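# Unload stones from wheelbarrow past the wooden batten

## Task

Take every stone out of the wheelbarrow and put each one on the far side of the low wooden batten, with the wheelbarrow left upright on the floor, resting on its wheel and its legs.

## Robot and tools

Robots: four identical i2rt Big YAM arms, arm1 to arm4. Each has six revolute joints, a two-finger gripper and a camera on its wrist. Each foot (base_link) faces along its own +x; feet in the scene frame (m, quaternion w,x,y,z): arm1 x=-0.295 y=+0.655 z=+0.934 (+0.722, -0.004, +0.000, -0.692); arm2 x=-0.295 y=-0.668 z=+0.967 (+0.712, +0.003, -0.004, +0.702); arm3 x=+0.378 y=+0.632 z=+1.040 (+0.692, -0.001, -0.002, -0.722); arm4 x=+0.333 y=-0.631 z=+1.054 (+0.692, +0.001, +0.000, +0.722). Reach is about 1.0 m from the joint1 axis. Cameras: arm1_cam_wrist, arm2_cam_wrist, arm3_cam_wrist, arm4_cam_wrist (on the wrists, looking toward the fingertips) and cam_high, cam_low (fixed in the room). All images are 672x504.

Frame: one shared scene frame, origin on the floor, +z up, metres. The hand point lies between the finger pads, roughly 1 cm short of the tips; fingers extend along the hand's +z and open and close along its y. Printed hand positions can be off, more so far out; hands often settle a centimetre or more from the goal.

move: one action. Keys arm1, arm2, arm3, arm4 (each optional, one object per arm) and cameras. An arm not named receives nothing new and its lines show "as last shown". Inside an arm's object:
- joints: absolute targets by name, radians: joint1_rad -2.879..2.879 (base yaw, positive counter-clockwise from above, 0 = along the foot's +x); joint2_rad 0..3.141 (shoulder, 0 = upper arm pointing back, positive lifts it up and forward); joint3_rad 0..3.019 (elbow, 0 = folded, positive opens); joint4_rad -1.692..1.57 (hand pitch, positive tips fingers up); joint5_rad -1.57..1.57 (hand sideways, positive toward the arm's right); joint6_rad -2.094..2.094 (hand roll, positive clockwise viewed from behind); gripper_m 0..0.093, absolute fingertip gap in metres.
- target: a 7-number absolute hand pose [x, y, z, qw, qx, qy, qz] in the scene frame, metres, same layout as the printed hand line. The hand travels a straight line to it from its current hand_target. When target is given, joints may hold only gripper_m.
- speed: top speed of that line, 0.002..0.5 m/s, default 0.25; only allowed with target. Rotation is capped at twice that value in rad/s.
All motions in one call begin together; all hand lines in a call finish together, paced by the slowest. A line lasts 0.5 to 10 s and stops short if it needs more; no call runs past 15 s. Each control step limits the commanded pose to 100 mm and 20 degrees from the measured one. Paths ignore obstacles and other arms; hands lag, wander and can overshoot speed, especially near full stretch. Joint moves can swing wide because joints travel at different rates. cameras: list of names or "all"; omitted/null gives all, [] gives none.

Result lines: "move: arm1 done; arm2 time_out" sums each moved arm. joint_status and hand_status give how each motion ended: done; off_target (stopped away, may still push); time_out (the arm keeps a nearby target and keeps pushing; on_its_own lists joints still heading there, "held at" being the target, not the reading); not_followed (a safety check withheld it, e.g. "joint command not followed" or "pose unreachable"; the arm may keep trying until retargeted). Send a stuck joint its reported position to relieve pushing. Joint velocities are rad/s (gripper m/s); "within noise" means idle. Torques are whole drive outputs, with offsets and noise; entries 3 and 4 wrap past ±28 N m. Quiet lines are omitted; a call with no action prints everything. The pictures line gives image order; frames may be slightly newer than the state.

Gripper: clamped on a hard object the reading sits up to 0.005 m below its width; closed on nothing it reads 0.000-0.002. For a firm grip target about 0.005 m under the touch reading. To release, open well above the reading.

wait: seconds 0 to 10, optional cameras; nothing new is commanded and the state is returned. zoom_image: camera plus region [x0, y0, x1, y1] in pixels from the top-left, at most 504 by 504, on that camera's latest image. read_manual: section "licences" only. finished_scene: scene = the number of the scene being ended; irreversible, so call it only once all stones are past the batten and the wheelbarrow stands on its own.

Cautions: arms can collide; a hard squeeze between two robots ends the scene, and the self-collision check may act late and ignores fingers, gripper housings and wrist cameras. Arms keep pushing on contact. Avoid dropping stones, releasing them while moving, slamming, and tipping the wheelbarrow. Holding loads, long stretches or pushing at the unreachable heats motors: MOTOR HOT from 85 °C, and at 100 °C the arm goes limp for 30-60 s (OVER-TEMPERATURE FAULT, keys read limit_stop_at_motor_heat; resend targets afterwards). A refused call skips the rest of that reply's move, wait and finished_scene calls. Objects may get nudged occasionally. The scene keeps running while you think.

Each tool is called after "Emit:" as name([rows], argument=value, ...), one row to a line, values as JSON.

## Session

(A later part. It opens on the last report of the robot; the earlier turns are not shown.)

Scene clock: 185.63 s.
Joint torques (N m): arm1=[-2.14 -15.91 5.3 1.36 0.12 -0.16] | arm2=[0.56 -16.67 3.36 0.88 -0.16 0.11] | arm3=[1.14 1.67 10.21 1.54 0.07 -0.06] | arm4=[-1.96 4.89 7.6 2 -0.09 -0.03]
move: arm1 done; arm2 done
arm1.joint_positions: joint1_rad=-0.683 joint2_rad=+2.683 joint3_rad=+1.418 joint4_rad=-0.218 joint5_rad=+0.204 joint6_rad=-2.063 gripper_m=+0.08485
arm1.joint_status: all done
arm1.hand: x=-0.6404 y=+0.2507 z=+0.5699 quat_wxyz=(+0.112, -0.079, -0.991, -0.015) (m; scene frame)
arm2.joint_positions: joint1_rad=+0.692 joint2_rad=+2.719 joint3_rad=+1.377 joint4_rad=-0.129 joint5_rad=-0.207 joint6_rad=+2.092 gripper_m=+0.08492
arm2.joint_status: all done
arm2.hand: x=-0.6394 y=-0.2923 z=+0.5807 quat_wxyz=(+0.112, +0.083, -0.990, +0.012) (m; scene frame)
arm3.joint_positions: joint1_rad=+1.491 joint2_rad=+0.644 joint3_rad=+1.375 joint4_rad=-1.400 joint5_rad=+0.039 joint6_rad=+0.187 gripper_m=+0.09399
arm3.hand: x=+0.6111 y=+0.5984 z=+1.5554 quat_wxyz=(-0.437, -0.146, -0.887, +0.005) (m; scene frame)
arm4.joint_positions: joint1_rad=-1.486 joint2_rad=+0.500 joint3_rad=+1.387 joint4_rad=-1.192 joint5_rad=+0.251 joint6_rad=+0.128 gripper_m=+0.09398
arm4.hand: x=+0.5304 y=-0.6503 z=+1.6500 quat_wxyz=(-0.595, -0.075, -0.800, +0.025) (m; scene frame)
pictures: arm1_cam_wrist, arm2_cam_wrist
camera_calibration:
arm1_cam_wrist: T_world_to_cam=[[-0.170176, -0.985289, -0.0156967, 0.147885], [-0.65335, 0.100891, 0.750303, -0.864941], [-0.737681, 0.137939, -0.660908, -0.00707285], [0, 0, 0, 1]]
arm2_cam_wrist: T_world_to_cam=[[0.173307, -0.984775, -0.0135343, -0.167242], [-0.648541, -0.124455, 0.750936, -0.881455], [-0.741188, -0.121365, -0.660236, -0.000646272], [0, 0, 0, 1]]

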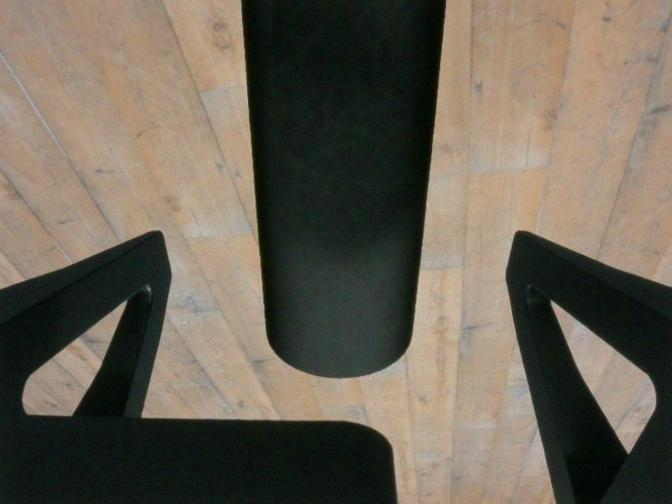

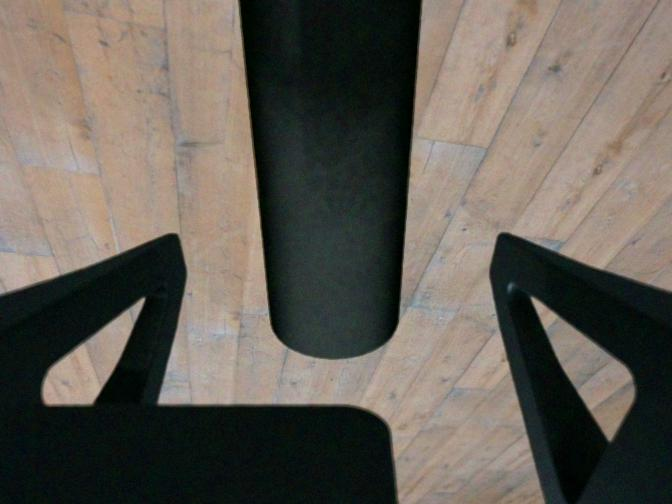

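Emit:
move(arm1={"target": [-0.615, 0.25, 0.74, -0.115, 0.0812, 0.990, 0.0107], "speed": 0.15}, arm2={"target": [-0.615, -0.292, 0.745, -0.115, -0.0812, 0.990, -0.0107], "speed": 0.15})

Emit:
zoom_image(camera="cam_high", region=[220, 170, 450, 440])

Emit:
zoom_image(camera="cam_low", region=[230, 140, 550, 380])

Scene clock: 188.13 s.
Joint torques (N m): arm1=[-1.49 -16.73 4.85 0.05 0.14 -0.06] | arm2=[-1.44 -17.73 2.73 -0.49 -0.19 -0.21] | arm3=[1.08 1.67 10.19 1.52 0.08 -0.06] | arm4=[-2.02 4.84 7.58 2 -0.09 -0.03]
move: arm1 done; arm2 off_target
arm1.joint_positions: joint1_rad=-0.647 joint2_rad=+2.261 joint3_rad=+1.172 joint4_rad=-0.382 joint5_rad=+0.207 joint6_rad=-2.038 gripper_m=+0.08489
arm1.hand: x=-0.6188 y=+0.2486 z=+0.7381 quat_wxyz=(+0.117, -0.073, -0.990, -0.007) (m; scene frame)
arm1.hand_target: x=-0.6149 y=+0.2501 z=+0.7399 quat_wxyz=(+0.115, -0.076, -0.990, -0.011) (m; scene frame)
arm1.hand_status: done (0.005 m and 1.0 deg from the pose sent, 0.172 m and 0.7 deg at the start)
arm2.joint_positions: joint1_rad=+0.663 joint2_rad=+2.295 joint3_rad=+1.119 joint4_rad=-0.275 joint5_rad=-0.211 joint6_rad=+2.080 gripper_m=+0.08496
arm2.hand: x=-0.6253 y=-0.2899 z=+0.7460 quat_wxyz=(+0.120, +0.076, -0.990, +0.003) (m; scene frame)
arm2.hand_target: x=-0.6150 y=-0.2920 z=+0.7449 quat_wxyz=(+0.115, +0.077, -0.990, +0.011) (m; scene frame)
arm2.hand_status: off_target (0.011 m and 1.2 deg from the pose sent, 0.166 m and 0.5 deg at the start)
arm3, arm4: as last shown
pictures: arm1_cam_wrist, arm2_cam_wrist, arm3_cam_wrist, arm4_cam_wrist, cam_high, cam_low
camera_calibration:
arm1_cam_wrist: T_world_to_cam=[[-0.15802, -0.987436, -0.000398833, 0.148954], [-0.646383, 0.103136, 0.756011, -0.97732], [-0.746471, 0.119723, -0.654559, 0.114626], [0, 0, 0, 1]]
arm2_cam_wrist: T_world_to_cam=[[0.156795, -0.987133, -0.0313587, -0.162793], [-0.638307, -0.125515, 0.75948, -0.996392], [-0.753644, -0.0990661, -0.649774, 0.110163], [0, 0, 0, 1]]
arm3_cam_wrist: T_world_to_cam=[[-0.251582, -0.961296, -0.112322, 0.905465], [-0.924651, 0.273012, -0.26549, 0.821394], [0.28588, 0.0370663, -0.957548, 1.41375], [0, 0, 0, 1]]
arm4_cam_wrist: T_world_to_cam=[[-0.157022, -0.986675, -0.0426137, -0.490019], [-0.789082, 0.15129, -0.595367, 1.5025], [0.593881, -0.0598603, -0.802323, 1.09498], [0, 0, 0, 1]]

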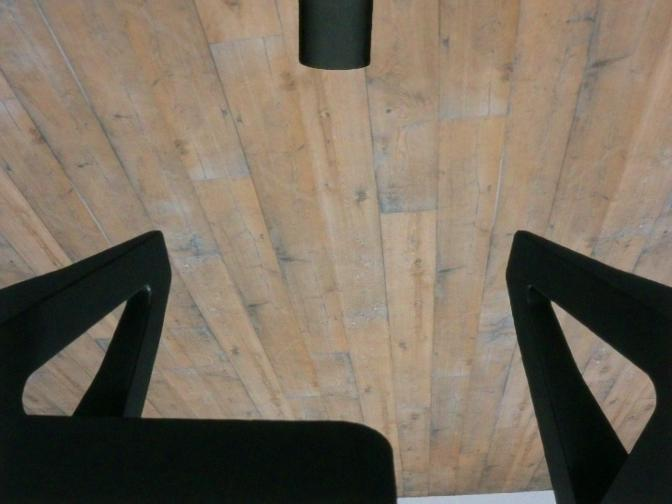

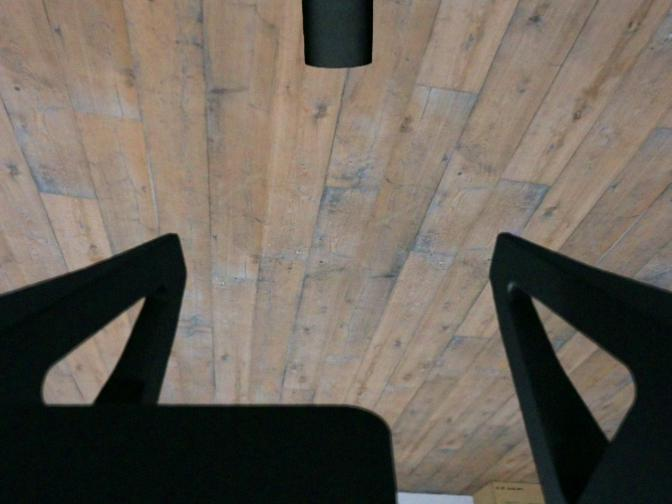

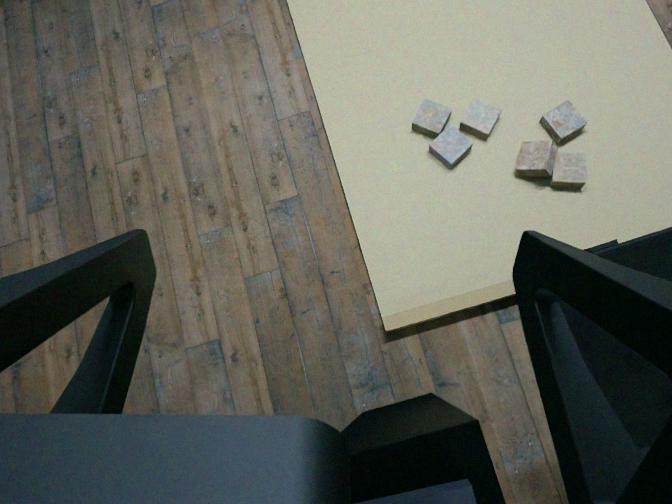

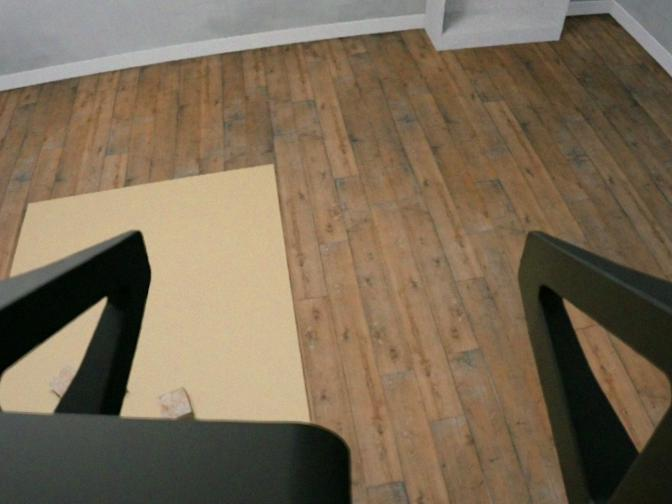

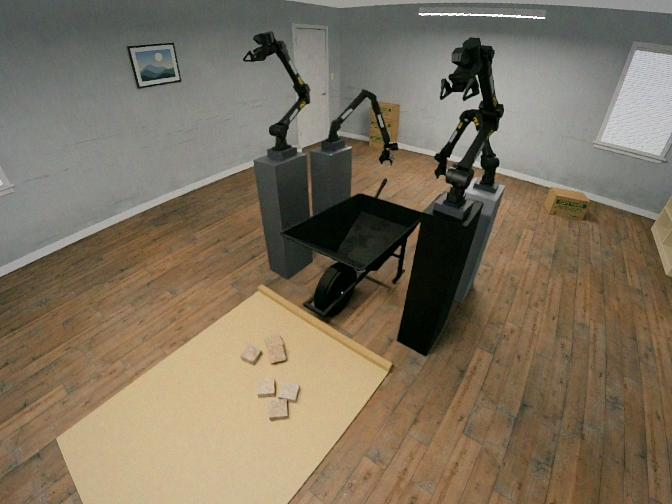

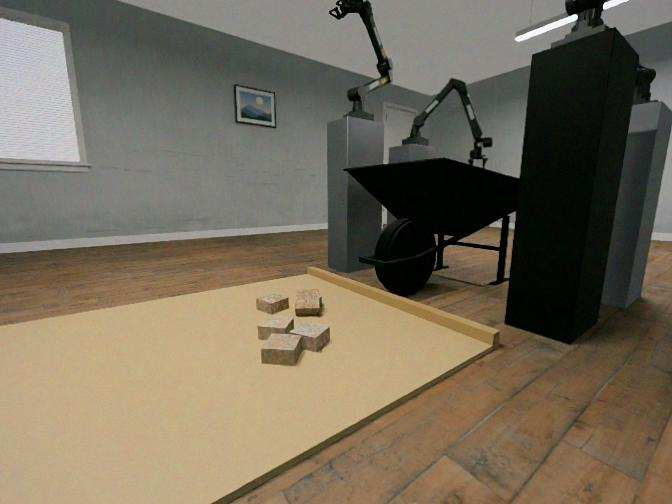

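Scaled by 1.867 from the camera's 672x504 image, which has a finer 960x720 frame.

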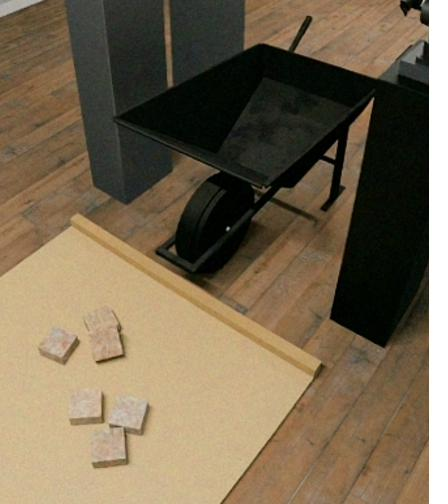

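Scaled by 1.575 from the camera's 672x504 image, which has a finer 960x720 frame.

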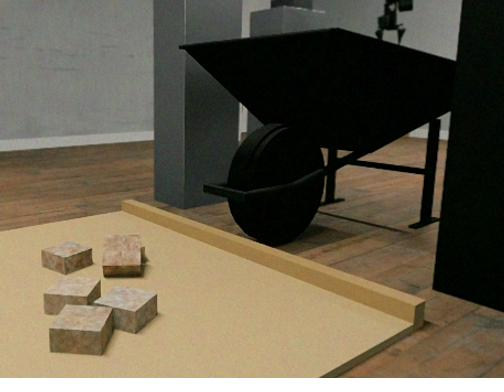

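Emit:
finished_scene(scene=1)

The scene is finished: the task was done.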